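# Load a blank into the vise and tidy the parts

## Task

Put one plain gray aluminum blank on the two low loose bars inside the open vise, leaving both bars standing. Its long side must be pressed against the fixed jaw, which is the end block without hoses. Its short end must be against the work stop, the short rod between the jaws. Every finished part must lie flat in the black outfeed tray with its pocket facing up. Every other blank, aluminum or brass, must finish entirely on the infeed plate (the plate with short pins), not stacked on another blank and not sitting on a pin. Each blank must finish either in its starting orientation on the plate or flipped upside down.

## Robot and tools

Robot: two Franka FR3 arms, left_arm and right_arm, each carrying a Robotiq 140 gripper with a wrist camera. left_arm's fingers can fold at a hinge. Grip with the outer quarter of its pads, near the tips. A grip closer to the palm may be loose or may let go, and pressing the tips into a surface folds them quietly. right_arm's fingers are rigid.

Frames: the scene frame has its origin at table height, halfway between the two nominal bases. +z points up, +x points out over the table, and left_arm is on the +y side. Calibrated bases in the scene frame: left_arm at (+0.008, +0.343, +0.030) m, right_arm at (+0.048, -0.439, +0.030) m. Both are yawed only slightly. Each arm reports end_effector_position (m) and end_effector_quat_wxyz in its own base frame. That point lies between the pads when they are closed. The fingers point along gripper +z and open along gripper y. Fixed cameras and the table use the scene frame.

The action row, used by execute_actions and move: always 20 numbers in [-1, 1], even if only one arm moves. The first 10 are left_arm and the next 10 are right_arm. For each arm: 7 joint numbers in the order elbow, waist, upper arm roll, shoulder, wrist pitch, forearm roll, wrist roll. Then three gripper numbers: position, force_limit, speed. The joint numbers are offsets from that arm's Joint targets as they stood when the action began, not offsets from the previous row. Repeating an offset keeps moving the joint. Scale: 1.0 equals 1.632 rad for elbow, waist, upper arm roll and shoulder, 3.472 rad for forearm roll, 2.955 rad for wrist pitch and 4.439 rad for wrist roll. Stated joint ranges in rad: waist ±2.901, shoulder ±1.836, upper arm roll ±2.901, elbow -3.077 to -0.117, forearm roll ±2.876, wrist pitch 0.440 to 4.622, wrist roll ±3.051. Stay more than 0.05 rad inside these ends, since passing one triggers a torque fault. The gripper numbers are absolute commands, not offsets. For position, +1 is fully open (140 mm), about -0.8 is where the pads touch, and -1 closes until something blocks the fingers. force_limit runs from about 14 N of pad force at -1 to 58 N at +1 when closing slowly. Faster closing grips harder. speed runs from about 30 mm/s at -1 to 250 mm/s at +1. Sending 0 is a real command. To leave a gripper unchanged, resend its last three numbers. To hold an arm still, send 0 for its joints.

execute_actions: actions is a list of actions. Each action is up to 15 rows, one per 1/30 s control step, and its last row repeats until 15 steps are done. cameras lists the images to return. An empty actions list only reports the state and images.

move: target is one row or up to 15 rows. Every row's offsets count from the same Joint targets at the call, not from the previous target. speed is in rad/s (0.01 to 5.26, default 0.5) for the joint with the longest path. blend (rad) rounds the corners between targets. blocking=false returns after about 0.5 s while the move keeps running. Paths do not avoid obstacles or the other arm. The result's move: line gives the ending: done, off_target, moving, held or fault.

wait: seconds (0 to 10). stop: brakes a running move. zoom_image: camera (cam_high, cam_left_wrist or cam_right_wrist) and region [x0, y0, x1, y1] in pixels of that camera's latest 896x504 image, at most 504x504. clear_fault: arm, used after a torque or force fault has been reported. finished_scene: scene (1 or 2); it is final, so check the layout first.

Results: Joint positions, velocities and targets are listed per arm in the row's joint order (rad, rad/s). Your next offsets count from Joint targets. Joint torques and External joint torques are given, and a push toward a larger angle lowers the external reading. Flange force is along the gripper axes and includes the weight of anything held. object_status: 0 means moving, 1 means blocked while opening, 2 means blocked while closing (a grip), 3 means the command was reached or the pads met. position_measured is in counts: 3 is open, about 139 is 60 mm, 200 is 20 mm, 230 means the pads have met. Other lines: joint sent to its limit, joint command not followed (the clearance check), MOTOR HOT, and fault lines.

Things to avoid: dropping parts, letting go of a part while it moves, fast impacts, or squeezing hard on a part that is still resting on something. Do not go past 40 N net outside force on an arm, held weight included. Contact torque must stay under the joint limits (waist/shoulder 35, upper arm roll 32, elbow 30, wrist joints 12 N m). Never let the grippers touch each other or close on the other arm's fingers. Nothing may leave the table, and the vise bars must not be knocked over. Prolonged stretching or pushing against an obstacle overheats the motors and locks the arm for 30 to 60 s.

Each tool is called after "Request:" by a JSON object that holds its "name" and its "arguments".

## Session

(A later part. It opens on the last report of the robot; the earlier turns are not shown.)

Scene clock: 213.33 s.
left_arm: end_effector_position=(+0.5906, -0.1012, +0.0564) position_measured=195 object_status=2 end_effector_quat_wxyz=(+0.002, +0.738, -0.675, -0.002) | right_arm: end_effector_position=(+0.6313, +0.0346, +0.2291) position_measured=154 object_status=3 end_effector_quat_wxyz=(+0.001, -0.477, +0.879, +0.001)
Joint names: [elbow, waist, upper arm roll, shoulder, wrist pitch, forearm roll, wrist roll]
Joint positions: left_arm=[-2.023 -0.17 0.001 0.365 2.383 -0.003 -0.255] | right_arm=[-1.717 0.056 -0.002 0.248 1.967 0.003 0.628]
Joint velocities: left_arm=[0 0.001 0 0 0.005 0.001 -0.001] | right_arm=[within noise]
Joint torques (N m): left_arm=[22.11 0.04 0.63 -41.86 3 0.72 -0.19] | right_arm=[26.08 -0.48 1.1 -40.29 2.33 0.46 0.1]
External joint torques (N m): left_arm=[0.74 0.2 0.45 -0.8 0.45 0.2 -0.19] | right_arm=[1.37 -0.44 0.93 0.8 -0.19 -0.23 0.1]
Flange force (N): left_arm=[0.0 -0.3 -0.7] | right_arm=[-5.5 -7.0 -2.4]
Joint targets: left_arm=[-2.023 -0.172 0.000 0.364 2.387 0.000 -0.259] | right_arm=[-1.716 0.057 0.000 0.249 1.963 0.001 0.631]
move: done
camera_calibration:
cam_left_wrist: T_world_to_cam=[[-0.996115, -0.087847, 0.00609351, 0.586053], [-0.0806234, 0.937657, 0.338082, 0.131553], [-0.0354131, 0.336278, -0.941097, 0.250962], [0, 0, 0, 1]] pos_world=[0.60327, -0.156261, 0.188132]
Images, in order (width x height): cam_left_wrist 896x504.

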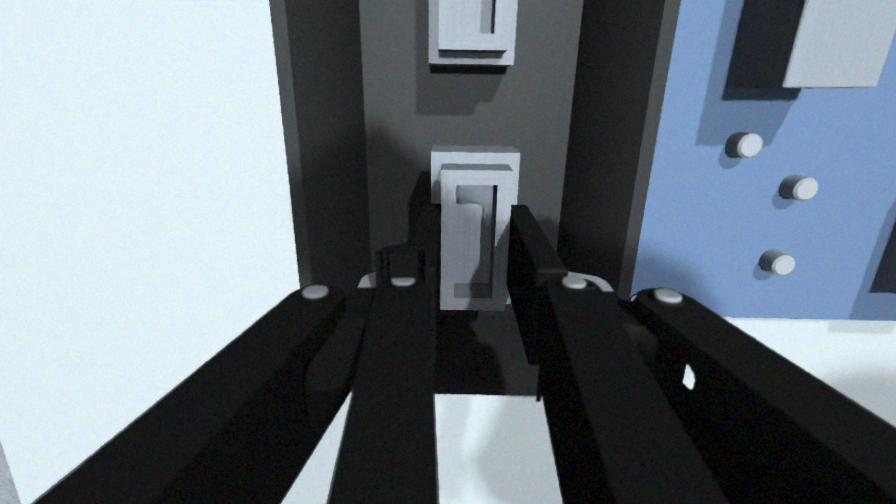

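Request:
{"name": "move", "arguments": {"target": [-0.00176,0,0,0.01084,0.00696,0,0,-1,-0.5,-1,0,0,0,0,0,0,0,-0.2,-0.1,0.3], "speed": 0.05}}

Request:
{"name": "move", "arguments": {"target": [-0.00053,0,0,0.00325,0.00209,0,0,-1,-0.5,-1,0,0,0,0,0,0,0,-0.2,-0.1,0.3], "speed": 0.03}}

Request:
{"name": "move", "arguments": {"target": [-0.00035,0,0,0.00217,0.00139,0,0,-1,-0.5,-1,0,0,0,0,0,0,0,-0.2,-0.1,0.3], "speed": 0.03}}

Scene clock: 223.63 s.
left_arm: end_effector_position=(+0.5910, -0.1013, +0.0469) position_measured=195 object_status=2 end_effector_quat_wxyz=(+0.002, +0.738, -0.675, -0.001) | right_arm: end_effector_position=(+0.6313, +0.0346, +0.2291) position_measured=154 object_status=3 end_effector_quat_wxyz=(+0.001, -0.477, +0.879, +0.001)
Joint names: [elbow, waist, upper arm roll, shoulder, wrist pitch, forearm roll, wrist roll]
Joint positions: left_arm=[-2.026 -0.17 0.001 0.382 2.403 -0.003 -0.256] | right_arm=[-1.717 0.056 -0.002 0.248 1.967 0.003 0.629]
Joint velocities: left_arm=[0 -0.001 0 0 0.004 0 0.001] | right_arm=[within noise]
Joint torques (N m): left_arm=[21.64 0.06 0.66 -41.8 2.92 0.72 -0.15] | right_arm=[26.06 -0.36 0.97 -40.36 2.34 0.48 0.07]
External joint torques (N m): left_arm=[0.34 0.31 0.54 -0.28 0.34 0.21 -0.15] | right_arm=[1.27 -0.35 0.77 0.8 -0.2 -0.22 0.07]
Flange force (N): left_arm=[-0.2 -0.2 0.1] | right_arm=[-5.2 -6.7 -2.2]
Joint targets: left_arm=[-2.026 -0.172 0.000 0.382 2.408 0.000 -0.259] | right_arm=[-1.716 0.057 0.000 0.249 1.963 0.001 0.631]
move: done
camera_calibration:
cam_left_wrist: T_world_to_cam=[[-0.996102, -0.0880509, 0.00518395, 0.586436], [-0.0811279, 0.937678, 0.337902, 0.135122], [-0.0346135, 0.336164, -0.941167, 0.24154], [0, 0, 0, 1]] pos_world=[0.603473, -0.156262, 0.178631]
cam_right_wrist: T_world_to_cam=[[-0.848069, 0.529833, -0.00745691, 0.528164], [0.494396, 0.796254, 0.348643, -0.415491], [0.19066, 0.291986, -0.937226, 0.219832], [0, 0, 0, 1]] pos_world=[0.611423, -0.0131899, 0.354829]

Scene clock: 224.33 s.
left_arm: end_effector_position=(+0.5911, -0.1013, +0.0441) position_measured=195 object_status=2 end_effector_quat_wxyz=(+0.002, +0.738, -0.675, -0.001) | right_arm: end_effector_position=(+0.6313, +0.0346, +0.2291) position_measured=154 object_status=3 end_effector_quat_wxyz=(+0.001, -0.477, +0.879, +0.001)
Joint names: [elbow, waist, upper arm roll, shoulder, wrist pitch, forearm roll, wrist roll]
Joint positions: left_arm=[-2.026 -0.17 0.001 0.387 2.41 -0.003 -0.256] | right_arm=[-1.717 0.056 -0.002 0.248 1.967 0.003 0.629]
Joint velocities: left_arm=[0 -0.002 0.001 0 0.005 -0.001 0.001] | right_arm=[within noise]
Joint torques (N m): left_arm=[21.52 0.11 0.68 -41.72 3.02 0.69 -0.2] | right_arm=[26.04 -0.44 1.06 -40.34 2.36 0.48 0.15]
External joint torques (N m): left_arm=[0.43 0.25 0.45 -0.33 0.47 0.19 -0.2] | right_arm=[1.34 -0.35 0.93 0.66 -0.16 -0.21 0.15]
Flange force (N): left_arm=[0.0 -0.2 0.3] | right_arm=[-5.3 -6.4 -2.3]
Joint targets: left_arm=[-2.026 -0.172 0.000 0.387 2.414 0.000 -0.259] | right_arm=[-1.716 0.057 0.000 0.249 1.963 0.001 0.631]
move: done
camera_calibration:
cam_left_wrist: T_world_to_cam=[[-0.996108, -0.0880142, 0.00478334, 0.586621], [-0.0812324, 0.937712, 0.337783, 0.136226], [-0.0342151, 0.33608, -0.941212, 0.23879], [0, 0, 0, 1]] pos_world=[0.603574, -0.156362, 0.175931]
cam_right_wrist: T_world_to_cam=[[-0.848069, 0.529833, -0.00745691, 0.528164], [0.494396, 0.796254, 0.348643, -0.415491], [0.19066, 0.291986, -0.937226, 0.219832], [0, 0, 0, 1]] pos_world=[0.611423, -0.0131899, 0.354829]

Scene clock: 225.03 s.
left_arm: end_effector_position=(+0.5912, -0.1013, +0.0422) position_measured=195 object_status=2 end_effector_quat_wxyz=(+0.002, +0.738, -0.675, -0.001) | right_arm: end_effector_position=(+0.6313, +0.0346, +0.2291) position_measured=154 object_status=3 end_effector_quat_wxyz=(+0.001, -0.477, +0.879, +0.001)
Joint names: [elbow, waist, upper arm roll, shoulder, wrist pitch, forearm roll, wrist roll]
Joint positions: left_arm=[-2.027 -0.17 0.001 0.39 2.414 -0.003 -0.256] | right_arm=[-1.717 0.056 -0.002 0.248 1.967 0.003 0.629]
Joint torques (N m): left_arm=[21.51 0.02 0.62 -41.77 3.07 0.69 -0.17] | right_arm=[26.09 -0.39 1.03 -40.23 2.34 0.47 0.13]
External joint torques (N m): left_arm=[0.38 0.16 0.39 -0.16 0.49 0.2 -0.17] | right_arm=[1.48 -0.27 0.93 0.64 -0.16 -0.22 0.13]
Flange force (N): left_arm=[0.1 -0.4 0.6] | right_arm=[-5.6 -6.8 -2.6]
Joint targets: left_arm=[-2.027 -0.172 0.000 0.391 2.418 0.000 -0.259] | right_arm=[-1.716 0.057 0.000 0.249 1.963 0.001 0.631]
move: done
camera_calibration:
cam_left_wrist: T_world_to_cam=[[-0.99611, -0.0880078, 0.00446845, 0.586788], [-0.0813331, 0.937712, 0.33776, 0.136974], [-0.0339156, 0.336083, -0.941222, 0.236732], [0, 0, 0, 1]] pos_world=[0.603674, -0.156362, 0.173931]
cam_right_wrist: T_world_to_cam=[[-0.848069, 0.529833, -0.00745691, 0.528164], [0.494396, 0.796254, 0.348643, -0.415491], [0.19066, 0.291986, -0.937226, 0.219832], [0, 0, 0, 1]] pos_world=[0.611423, -0.0131899, 0.354829]

Request:
{"name": "move", "arguments": {"target": [-0.00035,0,0,0.00217,0.00139,0,0,-1,-0.5,-1,0,0,0,0,0,0,0,-0.2,-0.1,0.3], "speed": 0.03}}

Request:
{"name": "move", "arguments": {"target": [-0.00035,0,0,0.00217,0.00139,0,0,-1,-0.5,-1,0,0,0,0,0,0,0,-0.2,-0.1,0.3], "speed": 0.03}}

Request:
{"name": "zoom_image", "arguments": {"camera": "cam_left_wrist", "region": [380, 0, 580, 240]}}

Scene clock: 229.00 s.
left_arm: end_effector_position=(+0.5911, -0.1013, +0.0402) position_measured=195 object_status=2 end_effector_quat_wxyz=(+0.002, +0.738, -0.675, -0.001) | right_arm: end_effector_position=(+0.6313, +0.0346, +0.2291) position_measured=154 object_status=3 end_effector_quat_wxyz=(+0.001, -0.477, +0.879, +0.001)
Joint names: [elbow, waist, upper arm roll, shoulder, wrist pitch, forearm roll, wrist roll]
Joint positions: left_arm=[-2.027 -0.17 0.001 0.394 2.418 -0.003 -0.256] | right_arm=[-1.717 0.056 -0.002 0.248 1.967 0.003 0.629]
Joint velocities: left_arm=[-0.002 0.001 0 0 0.003 0 0.001] | right_arm=[within noise]
Joint torques (N m): left_arm=[21.27 0.06 0.6 -41.78 3 0.71 -0.23] | right_arm=[26.06 -0.41 0.99 -40.29 2.32 0.46 0.07]
External joint torques (N m): left_arm=[0.27 0.31 0.46 -0.28 0.44 0.21 -0.23] | right_arm=[1.44 -0.26 0.91 0.65 -0.18 -0.23 0.07]
Flange force (N): left_arm=[-0.2 0.2 0.3] | right_arm=[-5.5 -6.8 -2.6]
Joint targets: left_arm=[-2.028 -0.172 0.000 0.394 2.422 0.000 -0.259] | right_arm=[-1.716 0.057 0.000 0.249 1.963 0.001 0.631]
move: done
camera_calibration:
cam_left_wrist: T_world_to_cam=[[-0.99611, -0.0880078, 0.00446845, 0.586697], [-0.0813331, 0.937712, 0.33776, 0.137642], [-0.0339156, 0.336083, -0.941222, 0.234846], [0, 0, 0, 1]] pos_world=[0.603574, -0.156362, 0.171931]
cam_right_wrist: T_world_to_cam=[[-0.848111, 0.529766, -0.0074858, 0.528199], [0.494325, 0.796299, 0.348642, -0.415446], [0.190659, 0.291986, -0.937226, 0.219832], [0, 0, 0, 1]] pos_world=[0.611423, -0.0131899, 0.354829]

Scene clock: 229.70 s.
left_arm: end_effector_position=(+0.5911, -0.1013, +0.0382) position_measured=195 object_status=2 end_effector_quat_wxyz=(+0.002, +0.738, -0.675, -0.001) | right_arm: end_effector_position=(+0.6313, +0.0346, +0.2291) position_measured=154 object_status=3 end_effector_quat_wxyz=(+0.001, -0.477, +0.879, +0.001)
Joint names: [elbow, waist, upper arm roll, shoulder, wrist pitch, forearm roll, wrist roll]
Joint positions: left_arm=[-2.028 -0.17 0.001 0.397 2.422 -0.003 -0.256] | right_arm=[-1.717 0.056 -0.002 0.248 1.967 0.003 0.629]
Joint velocities: left_arm=[-0.001 -0.001 0 0 0.003 -0.001 0.001] | right_arm=[within noise]
Joint torques (N m): left_arm=[21.4 0.06 0.64 -41.84 2.98 0.7 -0.21] | right_arm=[26.09 -0.41 1.06 -40.23 2.32 0.47 0.08]
External joint torques (N m): left_arm=[0.29 0.19 0.39 -0.05 0.39 0.2 -0.21] | right_arm=[1.38 -0.12 1.1 0.83 -0.19 -0.21 0.08]
Flange force (N): left_arm=[0.1 -0.4 0.6] | right_arm=[-5.9 -6.9 -2.4]
Joint targets: left_arm=[-2.028 -0.172 0.000 0.398 2.426 0.000 -0.259] | right_arm=[-1.716 0.057 0.000 0.249 1.963 0.001 0.631]
move: done
camera_calibration:
cam_left_wrist: T_world_to_cam=[[-0.99611, -0.0880078, 0.00446845, 0.586706], [-0.0813331, 0.937712, 0.33776, 0.138317], [-0.0339156, 0.336083, -0.941222, 0.232964], [0, 0, 0, 1]] pos_world=[0.603574, -0.156362, 0.169931]
cam_right_wrist: T_world_to_cam=[[-0.848111, 0.529766, -0.0074858, 0.528199], [0.494325, 0.796299, 0.348642, -0.415446], [0.190659, 0.291986, -0.937226, 0.219832], [0, 0, 0, 1]] pos_world=[0.611423, -0.0131899, 0.354829]

Scaled by 2.100 from the camera's 896x504 image, which has a finer 1280x720 frame.

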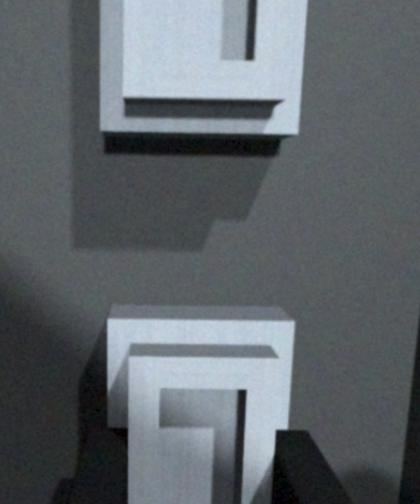

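Request:
{"name": "move", "arguments": {"target": [-0.00026,0,0,0.00163,0.00104,0,0,-1,-0.5,-1,0,0,0,0,0,0,0,-0.2,-0.1,0.3], "speed": 0.03}}

Request:
{"name": "move", "arguments": {"target": [-0.00026,0,0,0.00163,0.00104,0,0,-1,-0.5,-1,0,0,0,0,0,0,0,-0.2,-0.1,0.3], "speed": 0.03}}

Scene clock: 234.87 s.
left_arm: end_effector_position=(+0.5911, -0.1013, +0.0367) position_measured=195 object_status=2 end_effector_quat_wxyz=(+0.002, +0.738, -0.675, -0.001) | right_arm: end_effector_position=(+0.6313, +0.0346, +0.2291) position_measured=154 object_status=3 end_effector_quat_wxyz=(+0.001, -0.477, +0.879, +0.001)
Joint names: [elbow, waist, upper arm roll, shoulder, wrist pitch, forearm roll, wrist roll]
Joint positions: left_arm=[-2.028 -0.17 0.001 0.4 2.425 -0.003 -0.256] | right_arm=[-1.717 0.056 -0.002 0.248 1.967 0.002 0.629]
Joint torques (N m): left_arm=[21.27 0.09 0.63 -41.92 3.03 0.69 -0.15] | right_arm=[26.07 -0.4 1.03 -40.37 2.35 0.46 0.12]
External joint torques (N m): left_arm=[0.29 0.26 0.42 -0.22 0.46 0.2 -0.15] | right_arm=[1.38 -0.33 0.88 0.63 -0.17 -0.23 0.12]
Flange force (N): left_arm=[-0.2 0.0 0.5] | right_arm=[-5.3 -6.5 -2.5]
Joint targets: left_arm=[-2.029 -0.172 0.000 0.400 2.429 0.000 -0.259] | right_arm=[-1.716 0.057 0.000 0.249 1.963 0.001 0.631]
move: done
camera_calibration:
cam_left_wrist: T_world_to_cam=[[-0.996105, -0.088068, 0.00434126, 0.586622], [-0.0814327, 0.937706, 0.337752, 0.138877], [-0.033816, 0.336083, -0.941225, 0.231489], [0, 0, 0, 1]] pos_world=[0.603475, -0.156362, 0.16843]
cam_right_wrist: T_world_to_cam=[[-0.848111, 0.529766, -0.0074858, 0.528199], [0.494325, 0.796299, 0.348642, -0.415446], [0.190659, 0.291986, -0.937226, 0.219832], [0, 0, 0, 1]] pos_world=[0.611423, -0.0131899, 0.354829]

Scene clock: 235.57 s.
left_arm: end_effector_position=(+0.5914, -0.1014, +0.0363) position_measured=195 object_status=2 end_effector_quat_wxyz=(+0.001, +0.738, -0.675, +0.000) | right_arm: end_effector_position=(+0.6313, +0.0346, +0.2291) position_measured=154 object_status=3 end_effector_quat_wxyz=(+0.001, -0.477, +0.879, +0.001)
Joint names: [elbow, waist, upper arm roll, shoulder, wrist pitch, forearm roll, wrist roll]
Joint positions: left_arm=[-2.029 -0.17 0.001 0.401 2.427 -0.003 -0.256] | right_arm=[-1.717 0.056 -0.002 0.248 1.967 0.002 0.629]
Joint torques (N m): left_arm=[21.06 0.11 0.66 -40.82 3.23 0.7 -0.2] | right_arm=[26.07 -0.46 0.98 -40.34 2.35 0.5 0.04]
External joint torques (N m): left_arm=[0.06 0.31 0.47 0.98 0.65 0.21 -0.2] | right_arm=[1.44 -0.45 0.78 0.58 -0.16 -0.19 0.04]
Flange force (N): left_arm=[0.2 -1.6 3.1] | right_arm=[-5.1 -6.8 -2.6]
Joint targets: left_arm=[-2.029 -0.172 0.000 0.403 2.432 0.000 -0.259] | right_arm=[-1.716 0.057 0.000 0.249 1.963 0.001 0.631]
move: done
camera_calibration:
cam_left_wrist: T_world_to_cam=[[-0.996111, -0.0880459, 0.00341609, 0.586988], [-0.0817327, 0.93778, 0.337475, 0.139268], [-0.0329168, 0.335883, -0.941328, 0.230562], [0, 0, 0, 1]] pos_world=[0.603677, -0.156363, 0.16803]
cam_right_wrist: T_world_to_cam=[[-0.848111, 0.529766, -0.0074858, 0.528199], [0.494325, 0.796299, 0.348642, -0.415446], [0.190659, 0.291986, -0.937226, 0.219832], [0, 0, 0, 1]] pos_world=[0.611423, -0.0131899, 0.354829]

Request:
{"name": "execute_actions", "arguments": {"actions": [[[0,0,0,0,0,0,0,-0.36,-0.5,-1,0,0,0,0,0,0,0,-0.2,-0.1,0.3]],[[0,0,0,0,0,0,0,-0.36,-0.5,-1,0,0,0,0,0,0,0,-0.2,-0.1,0.3]]], "cameras": ["cam_left_wrist"]}}

Scene clock: 239.30 s.
left_arm: end_effector_position=(+0.5919, -0.1015, +0.0361) position_measured=174 object_status=3 end_effector_quat_wxyz=(+0.001, +0.738, -0.675, +0.000) | right_arm: end_effector_position=(+0.6313, +0.0346, +0.2291) position_measured=154 object_status=3 end_effector_quat_wxyz=(+0.001, -0.477, +0.879, +0.001)
Joint names: [elbow, waist, upper arm roll, shoulder, wrist pitch, forearm roll, wrist roll]
Joint positions: left_arm=[-2.029 -0.17 0.001 0.401 2.43 -0.003 -0.256] | right_arm=[-1.717 0.056 -0.002 0.248 1.967 0.002 0.629]
Joint torques (N m): left_arm=[21.05 0.07 0.67 -41.19 2.89 0.69 -0.2] | right_arm=[26.04 -0.41 0.84 -40.32 2.34 0.47 0.08]
External joint torques (N m): left_arm=[0.08 0.05 0.28 0.63 0.31 0.2 -0.2] | right_arm=[1.44 -0.24 0.79 0.52 -0.17 -0.21 0.08]
External joint torques at the end of the 1st action: left_arm=[0 0.19 0.42 0.73 0.35 0.21 -0.2] | right_arm=[1.38 -0.25 0.89 0.79 -0.17 -0.21 0.07]
Flange force (N): left_arm=[0.6 -1.2 1.8] | right_arm=[-5.2 -6.5 -2.6]
Flange force at the end of the 1st action (N): left_arm=[0.3 -1.2 2.0] | right_arm=[-5.6 -6.9 -2.4]
Joint targets: left_arm=[-2.029 -0.172 0.000 0.403 2.432 0.000 -0.259] | right_arm=[-1.716 0.057 0.000 0.249 1.963 0.001 0.631]
Step readings (joint positions of left_arm | right_arm; steps 1 to 15: 1st action; 16 to 30: 2nd action):
0: [-2.029 -0.170 0.001 0.401 2.428 -0.003 -0.256] | [-1.717 0.056 -0.002 0.248 1.967 0.002 0.629]
1: [-2.029 -0.170 0.001 0.401 2.428 -0.003 -0.256] | [-1.717 0.056 -0.002 0.248 1.967 0.002 0.629]
2: [-2.029 -0.170 0.001 0.401 2.428 -0.003 -0.256] | [-1.717 0.056 -0.002 0.248 1.967 0.002 0.629]
4: [-2.029 -0.170 0.001 0.401 2.428 -0.003 -0.256] | [-1.717 0.056 -0.002 0.248 1.967 0.002 0.629]
8: [-2.029 -0.170 0.001 0.401 2.429 -0.003 -0.256] | [-1.717 0.056 -0.002 0.248 1.967 0.002 0.629]
15: [-2.029 -0.170 0.001 0.401 2.429 -0.003 -0.256] | [-1.717 0.056 -0.002 0.248 1.967 0.002 0.629]
16: [-2.029 -0.170 0.001 0.401 2.429 -0.003 -0.256] | [-1.717 0.056 -0.002 0.248 1.967 0.002 0.629]
17: [-2.029 -0.170 0.001 0.401 2.429 -0.003 -0.256] | [-1.717 0.056 -0.002 0.248 1.967 0.002 0.629]
19: [-2.029 -0.170 0.001 0.401 2.429 -0.003 -0.256] | [-1.717 0.056 -0.002 0.248 1.967 0.002 0.629]
23: [-2.029 -0.170 0.001 0.401 2.430 -0.003 -0.256] | [-1.717 0.056 -0.002 0.248 1.967 0.002 0.629]
30: [-2.029 -0.170 0.001 0.401 2.430 -0.003 -0.256] | [-1.717 0.056 -0.002 0.248 1.967 0.002 0.629]
camera_calibration:
cam_left_wrist: T_world_to_cam=[[-0.99612, -0.0879889, 0.00176356, 0.587574], [-0.0822453, 0.937855, 0.337142, 0.139799], [-0.0313187, 0.335689, -0.941452, 0.229535], [0, 0, 0, 1]] pos_world=[0.603981, -0.156463, 0.167928]
Images, in order (width x height): cam_left_wrist 896x504.

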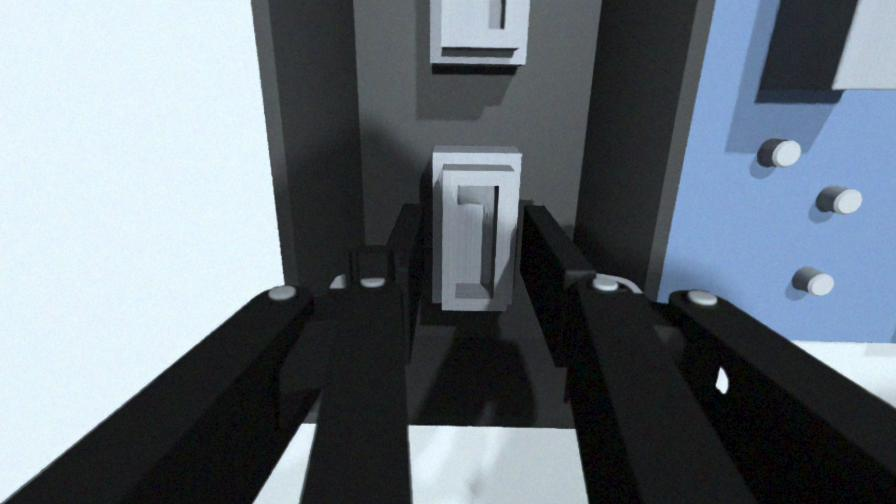

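Request:
{"name": "move", "arguments": {"target": [[0.00449,0,0,-0.02706,-0.01741,0,0,-0.36,-0.5,-1,0,0,0,0,0,0,0,-0.2,-0.1,0.3],[0.017,0,0,-0.06669,-0.04621,0,0,-0.36,-0.5,-1,0.0574,0.13664,0,0.05295,-0.00229,-0.0001,0.01397,-0.2,-0.1,0.3],[0.06512,0.38113,0,-0.12862,-0.10699,0,0,-0.36,-0.5,-1,0.2296,0.54657,0,0.2118,-0.00915,-0.0003,0.05587,-0.2,-0.1,0.3]], "speed": [0.07,0.3,0.7], "blend": [0.01,0.05,0], "cameras": ["cam_high","cam_right_wrist"]}}

Request:
{"name": "zoom_image", "arguments": {"camera": "cam_high", "region": [325, 190, 445, 335]}}

Request:
{"name": "zoom_image", "arguments": {"camera": "cam_high", "region": [465, 190, 565, 290]}}

Scene clock: 269.83 s.
left_arm: end_effector_position=(+0.5409, +0.2621, +0.1793) position_measured=174 object_status=3 end_effector_quat_wxyz=(+0.001, +0.909, -0.417, +0.001) | right_arm: end_effector_position=(+0.4197, +0.5880, +0.1702) position_measured=154 object_status=3 end_effector_quat_wxyz=(-0.002, +0.733, -0.680, -0.001)
Joint names: [elbow, waist, upper arm roll, shoulder, wrist pitch, forearm roll, wrist roll]
Joint positions: left_arm=[-1.924 0.451 0.001 0.194 2.119 -0.003 -0.256] | right_arm=[-1.343 0.949 0.001 0.594 1.941 0.002 0.874]
Joint velocities: left_arm=[within noise] | right_arm=[0 0 0 0.001 -0.002 0.001 0.006]
Joint torques (N m): left_arm=[24.03 0.59 0.55 -38.32 2.49 0.84 -0.18] | right_arm=[26.43 -0.26 1.35 -50.17 2.19 0.37 0.04]
External joint torques (N m): left_arm=[0.25 0.69 0.46 -0.1 -0.07 0.2 -0.18] | right_arm=[1.69 -0.48 0.7 0.7 -0.31 -0.35 0.04]
Flange force (N): left_arm=[-0.5 -0.9 -0.6] | right_arm=[-10.9 -9.4 -2.9]
Joint targets: left_arm=[-1.923 0.450 0.000 0.193 2.116 0.000 -0.259] | right_arm=[-1.342 0.949 0.000 0.594 1.936 0.000 0.879]
move: done
camera_calibration:
cam_right_wrist: T_world_to_cam=[[-0.995711, -0.0921474, -0.00830479, 0.482964], [-0.0891977, 0.93223, 0.3507, -0.566346], [-0.0245742, 0.349937, -0.936451, 0.0994236], [0, 0, 0, 1]] pos_world=[0.432819, 0.537677, 0.295734]
Images, in order (width x height): cam_high 896x504, cam_right_wrist 896x504.

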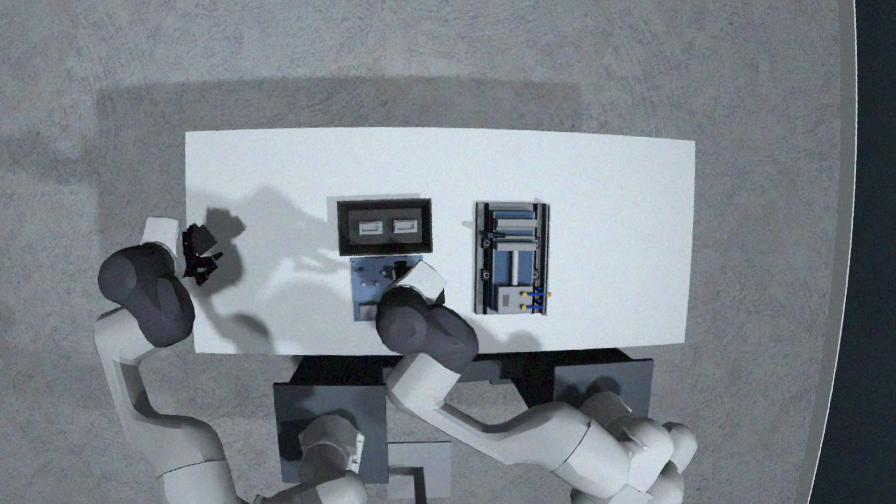

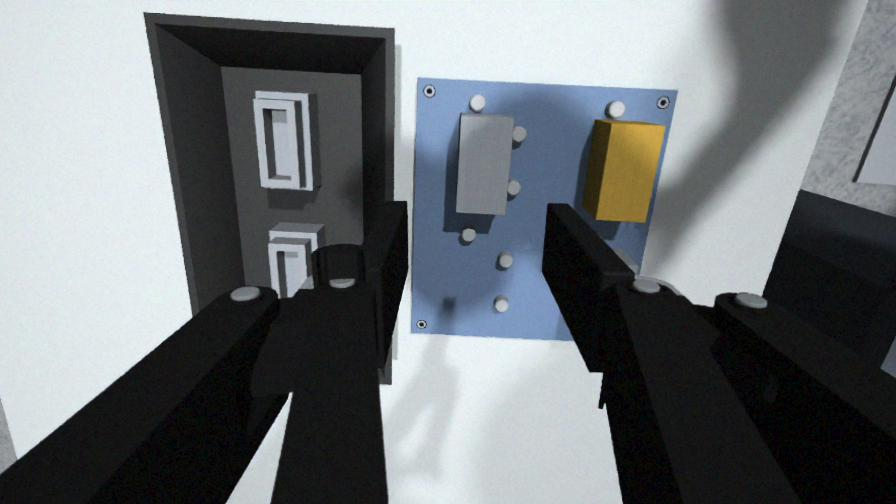

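Scaled by 3.476 from the camera's 896x504 image, which has a finer 1280x720 frame.

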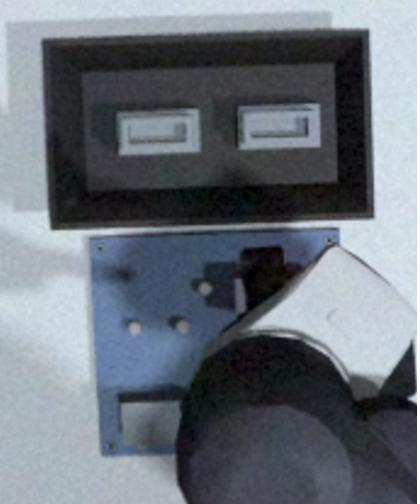

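Scaled by 5.040 from the camera's 896x504 image, which has a finer 1280x720 frame.

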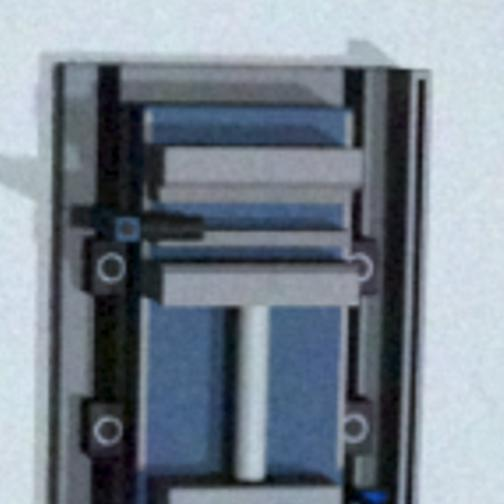

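Request:
{"name": "zoom_image", "arguments": {"camera": "cam_right_wrist", "region": [400, 70, 690, 350]}}

Request:
{"name": "zoom_image", "arguments": {"camera": "cam_right_wrist", "region": [430, 80, 550, 240]}}

Scaled by 1.738 from the camera's 896x504 image, which has a finer 1280x720 frame.

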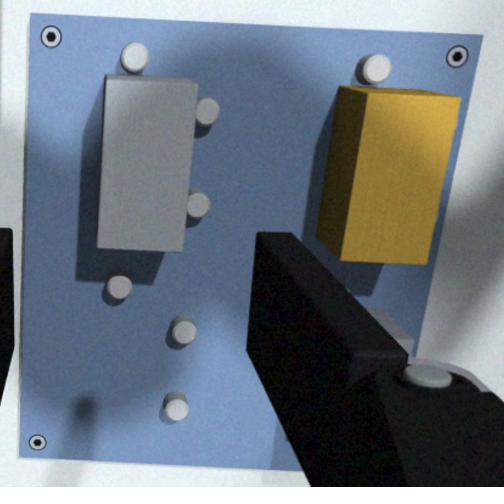

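Scaled by 3.150 from the camera's 896x504 image, which has a finer 1280x720 frame.

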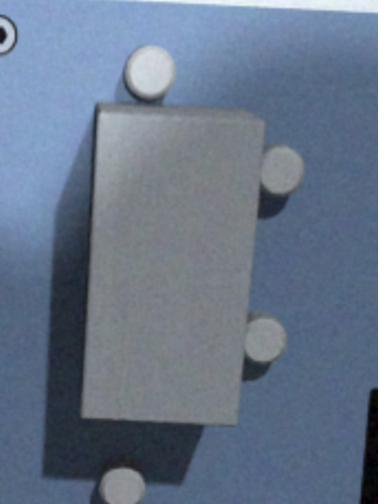

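Request:
{"name": "move", "arguments": {"target": [0,0,0,0,0,0,0,-0.36,-0.5,-1,-0.08775,0.00705,0,0.02457,0.06221,0,0.00811,-0.2,-0.1,0.3], "speed": 0.2, "cameras": ["cam_right_wrist"]}}

Request:
{"name": "zoom_image", "arguments": {"camera": "cam_right_wrist", "region": [400, 60, 560, 240]}}

Scene clock: 300.43 s.
left_arm: end_effector_position=(+0.5408, +0.2620, +0.1792) position_measured=174 object_status=3 end_effector_quat_wxyz=(+0.001, +0.909, -0.417, +0.001) | right_arm: end_effector_position=(+0.4079, +0.5829, +0.0901) position_measured=154 object_status=3 end_effector_quat_wxyz=(+0.002, +0.724, -0.690, -0.001)
Joint names: [elbow, waist, upper arm roll, shoulder, wrist pitch, forearm roll, wrist roll]
Joint positions: left_arm=[-1.924 0.451 0.001 0.194 2.118 -0.003 -0.256] | right_arm=[-1.483 0.959 0.001 0.635 2.115 0.002 0.911]
Joint velocities: left_arm=[within noise] | right_arm=[0 -0.001 0.002 0.001 0.004 0.001 0.005]
Joint torques (N m): left_arm=[24.02 0.57 0.62 -38.28 2.54 0.84 -0.2] | right_arm=[25.12 0.2 1.44 -50.46 2.64 0.37 0.15]
External joint torques (N m): left_arm=[0.26 0.49 0.37 -0.05 -0.02 0.2 -0.2] | right_arm=[1.33 0.11 0.85 0.29 0.19 -0.28 0.14]
Flange force (N): left_arm=[-0.1 -1.0 -0.4] | right_arm=[-6.8 -4.5 -0.2]
Joint targets: left_arm=[-1.923 0.450 0.000 0.193 2.116 0.000 -0.259] | right_arm=[-1.485 0.960 0.000 0.634 2.120 0.000 0.915]
move: done
camera_calibration:
cam_right_wrist: T_world_to_cam=[[-0.997877, -0.0650385, -0.00347898, 0.454683], [-0.0622431, 0.936533, 0.345009, -0.547547], [-0.0191807, 0.344493, -0.938593, 0.0270916], [0, 0, 0, 1]] pos_world=[0.420157, 0.533035, 0.215919]
Images, in order (width x height): cam_right_wrist 896x504.

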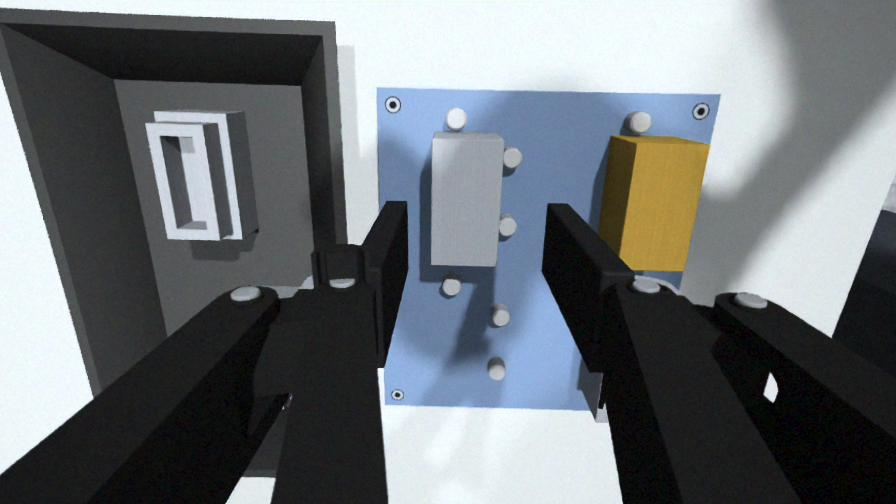

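Scaled by 2.800 from the camera's 896x504 image, which has a finer 1280x720 frame.

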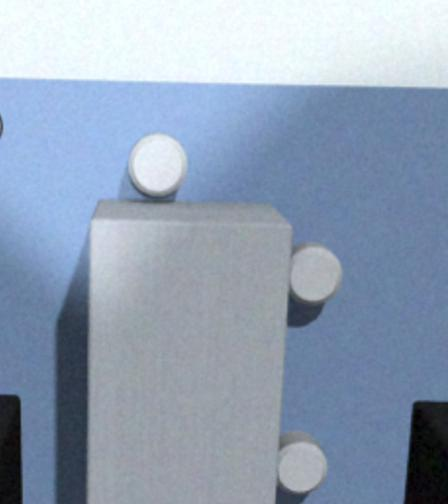

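Request:
{"name": "zoom_image", "arguments": {"camera": "cam_right_wrist", "region": [395, 120, 560, 300]}}

Scaled by 2.800 from the camera's 896x504 image, which has a finer 1280x720 frame.

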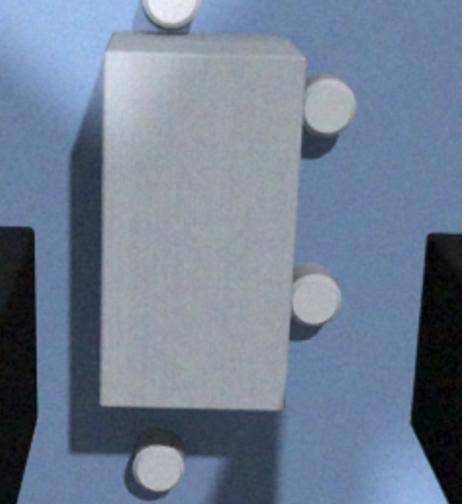

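Request:
{"name": "move", "arguments": {"target": [0,0,0,0,0,0,0,-0.36,-0.5,-1,-0.00417,-0.00074,0,0.05039,0.03013,0,-0.00027,-0.2,-0.1,0.3], "speed": 0.08, "cameras": ["cam_right_wrist"]}}

Request:
{"name": "zoom_image", "arguments": {"camera": "cam_right_wrist", "region": [395, 140, 560, 340]}}

Scene clock: 317.70 s.
left_arm: end_effector_position=(+0.5408, +0.2619, +0.1792) position_measured=174 object_status=3 end_effector_quat_wxyz=(+0.001, +0.909, -0.417, +0.001) | right_arm: end_effector_position=(+0.4098, +0.5855, +0.0368) position_measured=154 object_status=3 end_effector_quat_wxyz=(+0.002, +0.723, -0.691, -0.001)
Joint names: [elbow, waist, upper arm roll, shoulder, wrist pitch, forearm roll, wrist roll]
Joint positions: left_arm=[-1.924 0.451 0.001 0.194 2.118 -0.003 -0.256] | right_arm=[-1.491 0.959 0.001 0.716 2.204 0.002 0.912]
Joint velocities: left_arm=[within noise] | right_arm=[0 0 -0.001 0.001 0.004 0 0]
Joint torques (N m): left_arm=[23.96 0.57 0.63 -38.31 2.58 0.83 -0.19] | right_arm=[24.69 -0.22 1.39 -51.5 2.65 0.32 0]
External joint torques (N m): left_arm=[0.15 0.61 0.48 0 0.02 0.2 -0.19] | right_arm=[1.47 -0.19 0.83 0.49 0.19 -0.29 0]
Flange force (N): left_arm=[-0.4 -0.7 -0.2] | right_arm=[-7.5 -5.9 0.7]
Joint targets: left_arm=[-1.923 0.450 0.000 0.193 2.116 0.000 -0.259] | right_arm=[-1.492 0.959 0.000 0.717 2.209 0.000 0.914]
move: done
camera_calibration:
cam_right_wrist: T_world_to_cam=[[-0.997983, -0.0633508, -0.00408608, 0.455704], [-0.0608563, 0.936393, 0.345637, -0.531969], [-0.0180702, 0.345188, -0.938359, -0.0247347], [0, 0, 0, 1]] pos_world=[0.421965, 0.53554, 0.16252]
Images, in order (width x height): cam_right_wrist 896x504.

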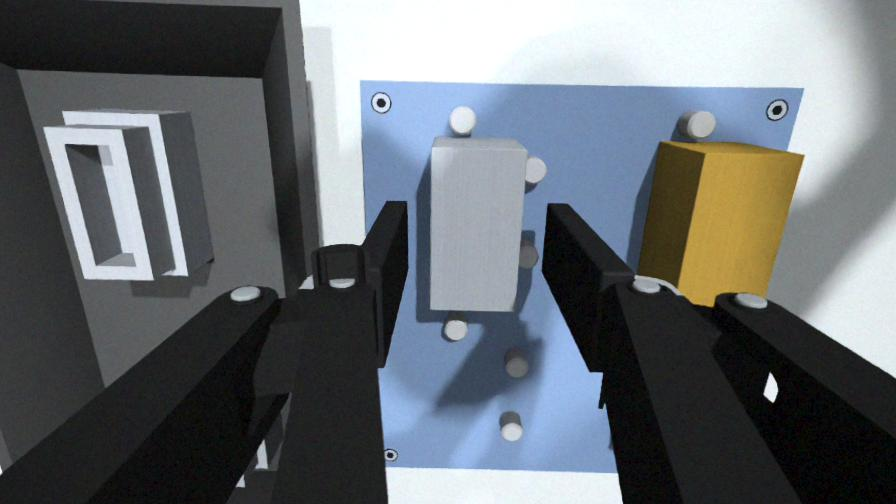

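Scaled by 2.520 from the camera's 896x504 image, which has a finer 1280x720 frame.

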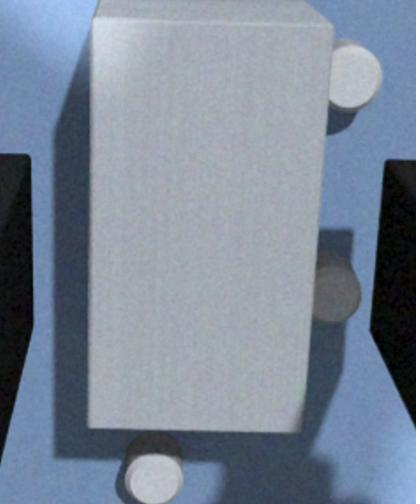

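Request:
{"name": "execute_actions", "arguments": {"actions": [[[0,0,0,0,0,0,0,-0.36,-0.5,-1,0,0,0,0,0,0,0,-1,-0.1,-1]],[[0,0,0,0,0,0,0,-0.36,-0.5,-1,0,0,0,0,0,0,0,-1,-0.1,-1]]], "cameras": ["cam_right_wrist"]}}

Request:
{"name": "zoom_image", "arguments": {"camera": "cam_right_wrist", "region": [395, 120, 560, 320]}}

Scene clock: 326.10 s.
left_arm: end_effector_position=(+0.5408, +0.2619, +0.1792) position_measured=174 object_status=3 end_effector_quat_wxyz=(+0.001, +0.909, -0.417, +0.001) | right_arm: end_effector_position=(+0.4100, +0.5859, +0.0369) position_measured=183 object_status=2 end_effector_quat_wxyz=(+0.001, +0.723, -0.691, -0.001)
Joint names: [elbow, waist, upper arm roll, shoulder, wrist pitch, forearm roll, wrist roll]
Joint positions: left_arm=[-1.923 0.451 0.001 0.194 2.118 -0.003 -0.256] | right_arm=[-1.491 0.959 0.001 0.716 2.205 0.002 0.912]
Joint torques (N m): left_arm=[24.01 0.57 0.67 -38.24 2.59 0.83 -0.19] | right_arm=[24.36 -0.2 1.44 -50.8 2.61 0.33 0.05]
External joint torques (N m): left_arm=[0.26 0.66 0.57 -0.01 0.03 0.19 -0.19] | right_arm=[1.02 0.01 1.01 1.49 0.12 -0.28 0.05]
External joint torques at the end of the 1st action: left_arm=[0.06 0.67 0.57 0.15 -0.01 0.2 -0.19] | right_arm=[1.41 -0.21 0.99 0.67 0.15 -0.27 0.08]
Flange force (N): left_arm=[-0.4 -1.1 -0.3] | right_arm=[-8.4 -6.1 2.2]
Flange force at the end of the 1st action (N): left_arm=[-0.5 -0.8 0.1] | right_arm=[-7.9 -6.0 0.9]
Joint targets: left_arm=[-1.923 0.450 0.000 0.193 2.116 0.000 -0.259] | right_arm=[-1.492 0.959 0.000 0.717 2.209 0.000 0.914]
Step readings (joint positions of left_arm | right_arm; steps 1 to 15: 1st action; 16 to 30: 2nd action):
0: [-1.923 0.451 0.001 0.194 2.118 -0.003 -0.256] | [-1.491 0.959 0.001 0.716 2.205 0.002 0.912]
1: [-1.923 0.451 0.001 0.194 2.118 -0.003 -0.256] | [-1.491 0.959 0.001 0.716 2.205 0.002 0.912]
2: [-1.923 0.451 0.001 0.194 2.118 -0.003 -0.256] | [-1.491 0.959 0.001 0.716 2.205 0.002 0.912]
4: [-1.923 0.451 0.001 0.194 2.118 -0.003 -0.256] | [-1.491 0.959 0.001 0.716 2.205 0.002 0.912]
8: [-1.923 0.451 0.001 0.194 2.118 -0.003 -0.256] | [-1.491 0.959 0.001 0.716 2.205 0.002 0.912]
15: [-1.923 0.451 0.001 0.194 2.118 -0.003 -0.256] | [-1.491 0.959 0.001 0.716 2.205 0.002 0.912]
16: [-1.923 0.451 0.001 0.194 2.118 -0.003 -0.256] | [-1.491 0.959 0.001 0.716 2.205 0.002 0.912]
17: [-1.923 0.451 0.001 0.194 2.118 -0.003 -0.256] | [-1.491 0.959 0.001 0.716 2.205 0.002 0.912]
19: [-1.923 0.451 0.001 0.194 2.118 -0.003 -0.256] | [-1.491 0.959 0.001 0.716 2.205 0.002 0.912]
23: [-1.923 0.451 0.001 0.194 2.118 -0.003 -0.256] | [-1.491 0.959 0.001 0.716 2.205 0.002 0.912]
30: [-1.923 0.451 0.001 0.194 2.118 -0.003 -0.256] | [-1.491 0.959 0.001 0.716 2.205 0.002 0.912]
camera_calibration:
cam_right_wrist: T_world_to_cam=[[-0.997977, -0.0633871, -0.00491042, 0.455974], [-0.0611577, 0.936028, 0.34657, -0.532022], [-0.0173718, 0.346169, -0.938011, -0.025585], [0, 0, 0, 1]] pos_world=[0.42207, 0.535747, 0.162623]
Images, in order (width x height): cam_right_wrist 896x504.

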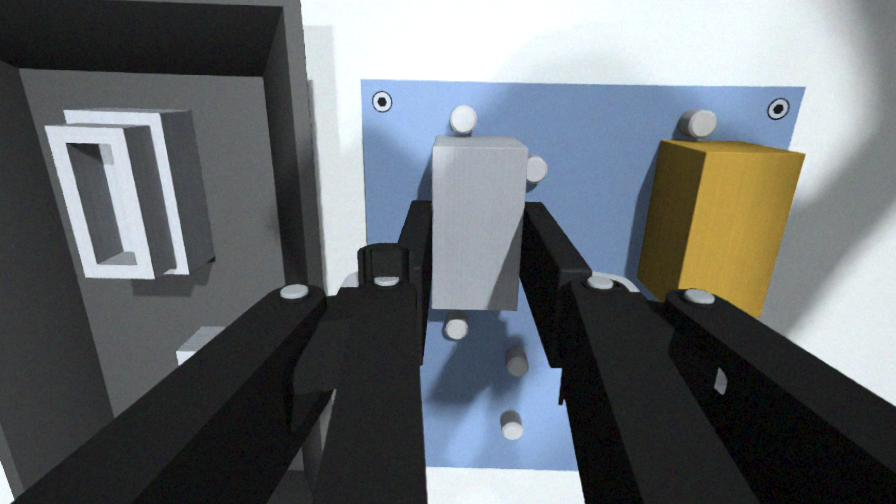

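Scaled by 2.520 from the camera's 896x504 image, which has a finer 1280x720 frame.

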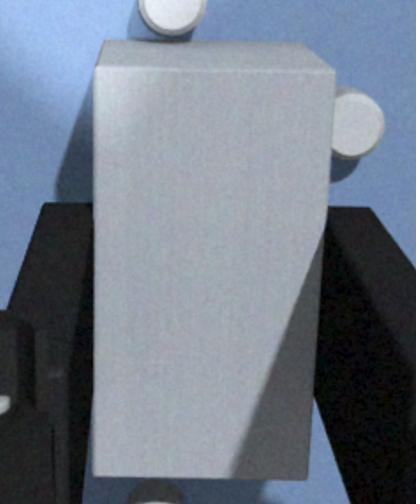

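Request:
{"name": "move", "arguments": {"target": [[0,0,0,0,0,0,0,-0.36,-0.5,-1,0.0045,0,0,-0.02081,-0.01398,0,0,-1,-0.1,-1],[0,0,0,0,0,0,0,-0.36,-0.5,-1,0.03029,0,0,-0.06404,-0.05209,0,0,-1,-0.1,-1],[0,0,0,0,0,0,0,-0.36,-0.5,-1,-0.2761,-0.27157,0,-0.31746,-0.02285,0,-0.0975,-1,-0.1,-1]], "speed": [0.06,0.25,0.45], "blend": [0.01,0.04,0], "cameras": ["cam_right_wrist","cam_high"]}}

Request:
{"name": "zoom_image", "arguments": {"camera": "cam_right_wrist", "region": [330, 30, 730, 330]}}

Scene clock: 359.40 s.
left_arm: end_effector_position=(+0.5408, +0.2619, +0.1793) position_measured=174 object_status=3 end_effector_quat_wxyz=(+0.001, +0.909, -0.417, +0.001) | right_arm: end_effector_position=(+0.5200, +0.2934, +0.1681) position_measured=183 object_status=2 end_effector_quat_wxyz=(+0.004, +0.716, -0.698, -0.001)
Joint names: [elbow, waist, upper arm roll, shoulder, wrist pitch, forearm roll, wrist roll]
Joint positions: left_arm=[-1.923 0.451 0.001 0.194 2.118 -0.003 -0.256] | right_arm=[-1.942 0.515 -0.002 0.202 2.136 0.002 0.487]
Joint velocities: left_arm=[within noise] | right_arm=[0.001 0 0.001 -0.001 -0.001 0.001 -0.006]
Joint torques (N m): left_arm=[24.01 0.55 0.69 -38.27 2.61 0.84 -0.18] | right_arm=[25.7 -0.36 1.16 -39.65 2.85 0.39 -0.25]
External joint torques (N m): left_arm=[0.24 0.59 0.55 -0.06 0.05 0.2 -0.18] | right_arm=[1.97 -0.48 0.89 -1.09 0.36 -0.23 -0.25]
Flange force (N): left_arm=[-0.4 -0.9 -0.3] | right_arm=[-1.7 -4.0 -2.8]
Joint targets: left_arm=[-1.923 0.450 0.000 0.193 2.116 0.000 -0.259] | right_arm=[-1.942 0.516 0.000 0.198 2.142 0.000 0.481]
move: done
camera_calibration:
cam_right_wrist: T_world_to_cam=[[-0.999071, -0.0431039, -0.000325557, 0.541683], [-0.0405851, 0.938092, 0.344, -0.307889], [-0.0145223, 0.343694, -0.93897, 0.200033], [0, 0, 0, 1]] pos_world=[0.531589, 0.243427, 0.293916]
Images, in order (width x height): cam_high 896x504, cam_right_wrist 896x504.

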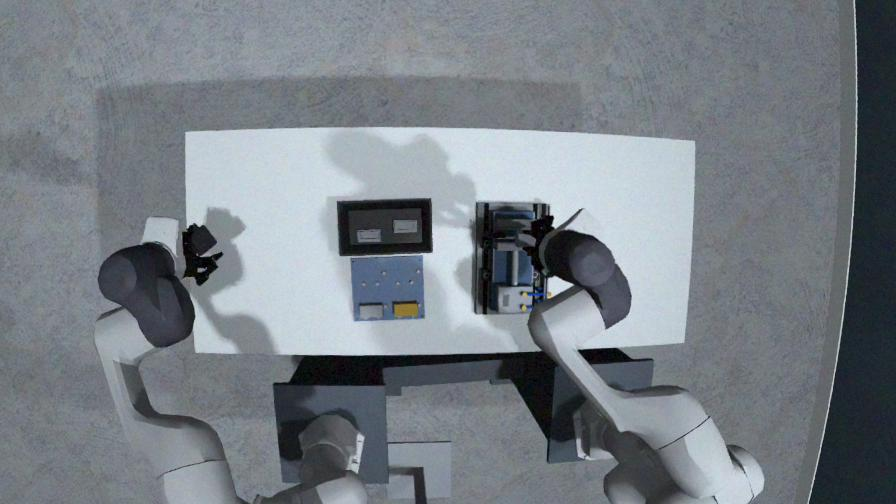

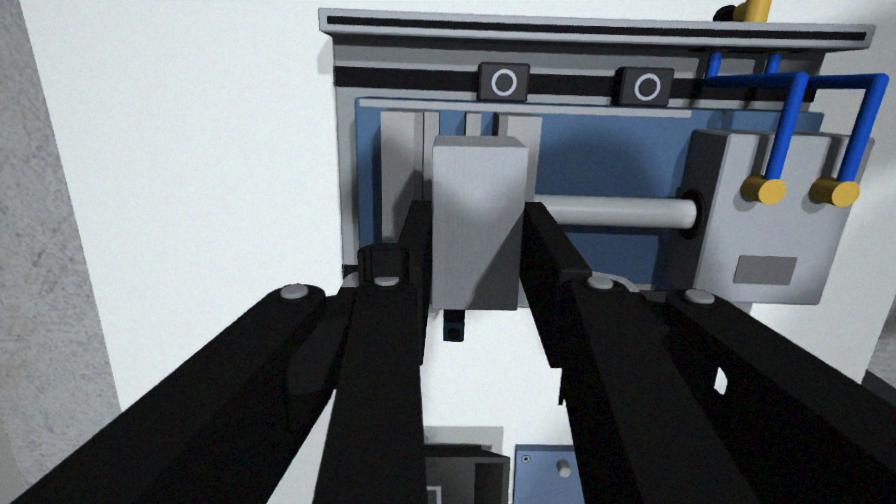

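Scaled by 1.260 from the camera's 896x504 image, which has a finer 1280x720 frame.

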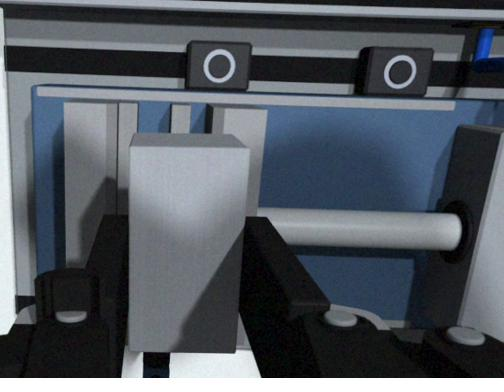

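Request:
{"name": "zoom_image", "arguments": {"camera": "cam_right_wrist", "region": [310, 0, 890, 130]}}

Request:
{"name": "zoom_image", "arguments": {"camera": "cam_right_wrist", "region": [370, 95, 560, 215]}}

Request:
{"name": "zoom_image", "arguments": {"camera": "cam_right_wrist", "region": [410, 120, 550, 340]}}

Region (310, 0, 890, 130) is 580x130 pixels. A region can be at most 504 by 504 pixels.

Scaled by 2.653 from the camera's 896x504 image, which has a finer 1280x720 frame.

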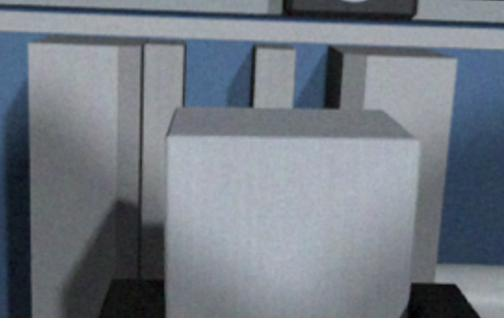

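Scaled by 2.291 from the camera's 896x504 image, which has a finer 1280x720 frame.

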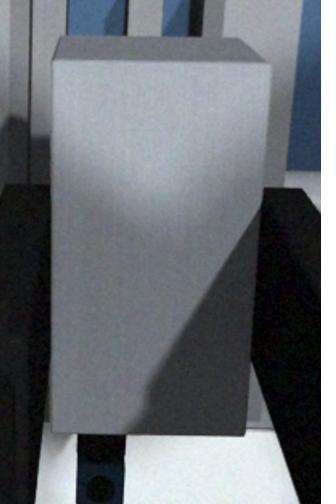

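Request:
{"name": "move", "arguments": {"target": [0,0,0,0,0,0,0,-0.36,-0.5,-1,-0.00295,0.00257,0,0.0313,0.01892,0,0.00856,-1,-0.1,-1], "speed": 0.08, "cameras": ["cam_right_wrist"]}}

Request:
{"name": "zoom_image", "arguments": {"camera": "cam_right_wrist", "region": [370, 75, 570, 215]}}

Request:
{"name": "zoom_image", "arguments": {"camera": "cam_right_wrist", "region": [380, 120, 580, 360]}}

Scene clock: 397.60 s.
left_arm: end_effector_position=(+0.5408, +0.2619, +0.1793) position_measured=174 object_status=3 end_effector_quat_wxyz=(+0.001, +0.909, -0.417, +0.001) | right_arm: end_effector_position=(+0.5249, +0.2982, +0.1412) position_measured=183 object_status=2 end_effector_quat_wxyz=(+0.003, +0.707, -0.707, -0.001)
Joint names: [elbow, waist, upper arm roll, shoulder, wrist pitch, forearm roll, wrist roll]
Joint positions: left_arm=[-1.923 0.451 0.001 0.194 2.118 -0.003 -0.256] | right_arm=[-1.947 0.518 -0.002 0.25 2.192 0.002 0.514]
Joint velocities: left_arm=[within noise] | right_arm=[0.001 0 0.001 -0.001 0.002 0.002 0.007]
Joint torques (N m): left_arm=[24.01 0.54 0.68 -38.26 2.61 0.83 -0.2] | right_arm=[25.55 0.12 1.25 -40.07 2.81 0.38 0.08]
External joint torques (N m): left_arm=[0.27 0.8 0.75 -0.11 0.06 0.19 -0.2] | right_arm=[2.15 0.13 1.05 -0.25 0.31 -0.22 0.08]
Flange force (N): left_arm=[-0.7 -0.9 -0.3] | right_arm=[-4.6 -6.2 -1.8]
Joint targets: left_arm=[-1.923 0.450 0.000 0.193 2.116 0.000 -0.259] | right_arm=[-1.947 0.520 0.000 0.250 2.197 0.000 0.519]
move: done
camera_calibration:
cam_right_wrist: T_world_to_cam=[[-0.999829, -0.0184021, -0.00168746, 0.539978], [-0.0178573, 0.938648, 0.344413, -0.315034], [-0.00475398, 0.344385, -0.938817, 0.167875], [0, 0, 0, 1]] pos_world=[0.535058, 0.24783, 0.267017]
Images, in order (width x height): cam_right_wrist 896x504.

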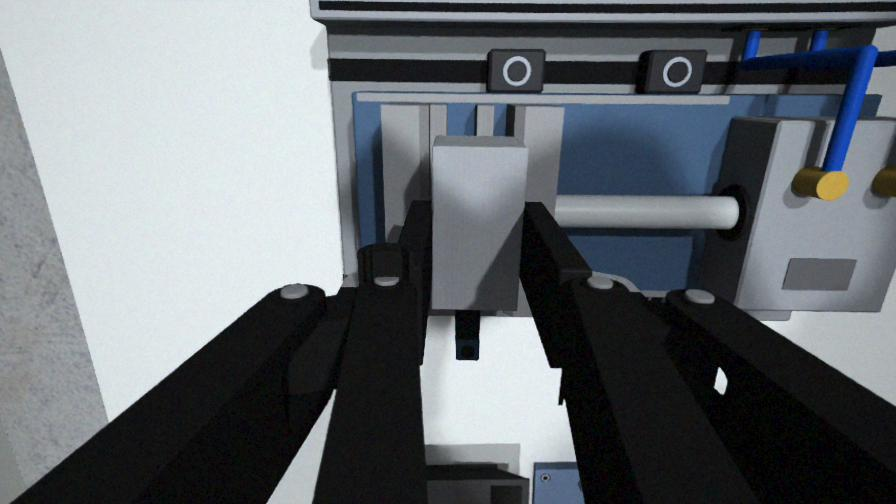

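Scaled by 2.520 from the camera's 896x504 image, which has a finer 1280x720 frame.

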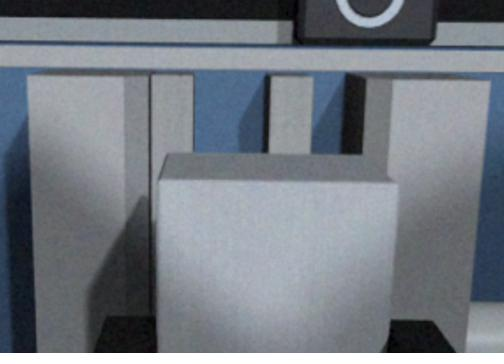

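Scaled by 2.100 from the camera's 896x504 image, which has a finer 1280x720 frame.

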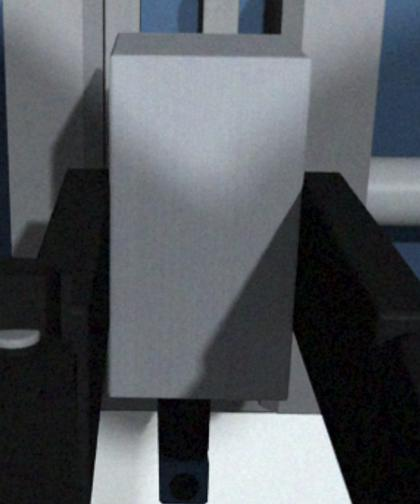

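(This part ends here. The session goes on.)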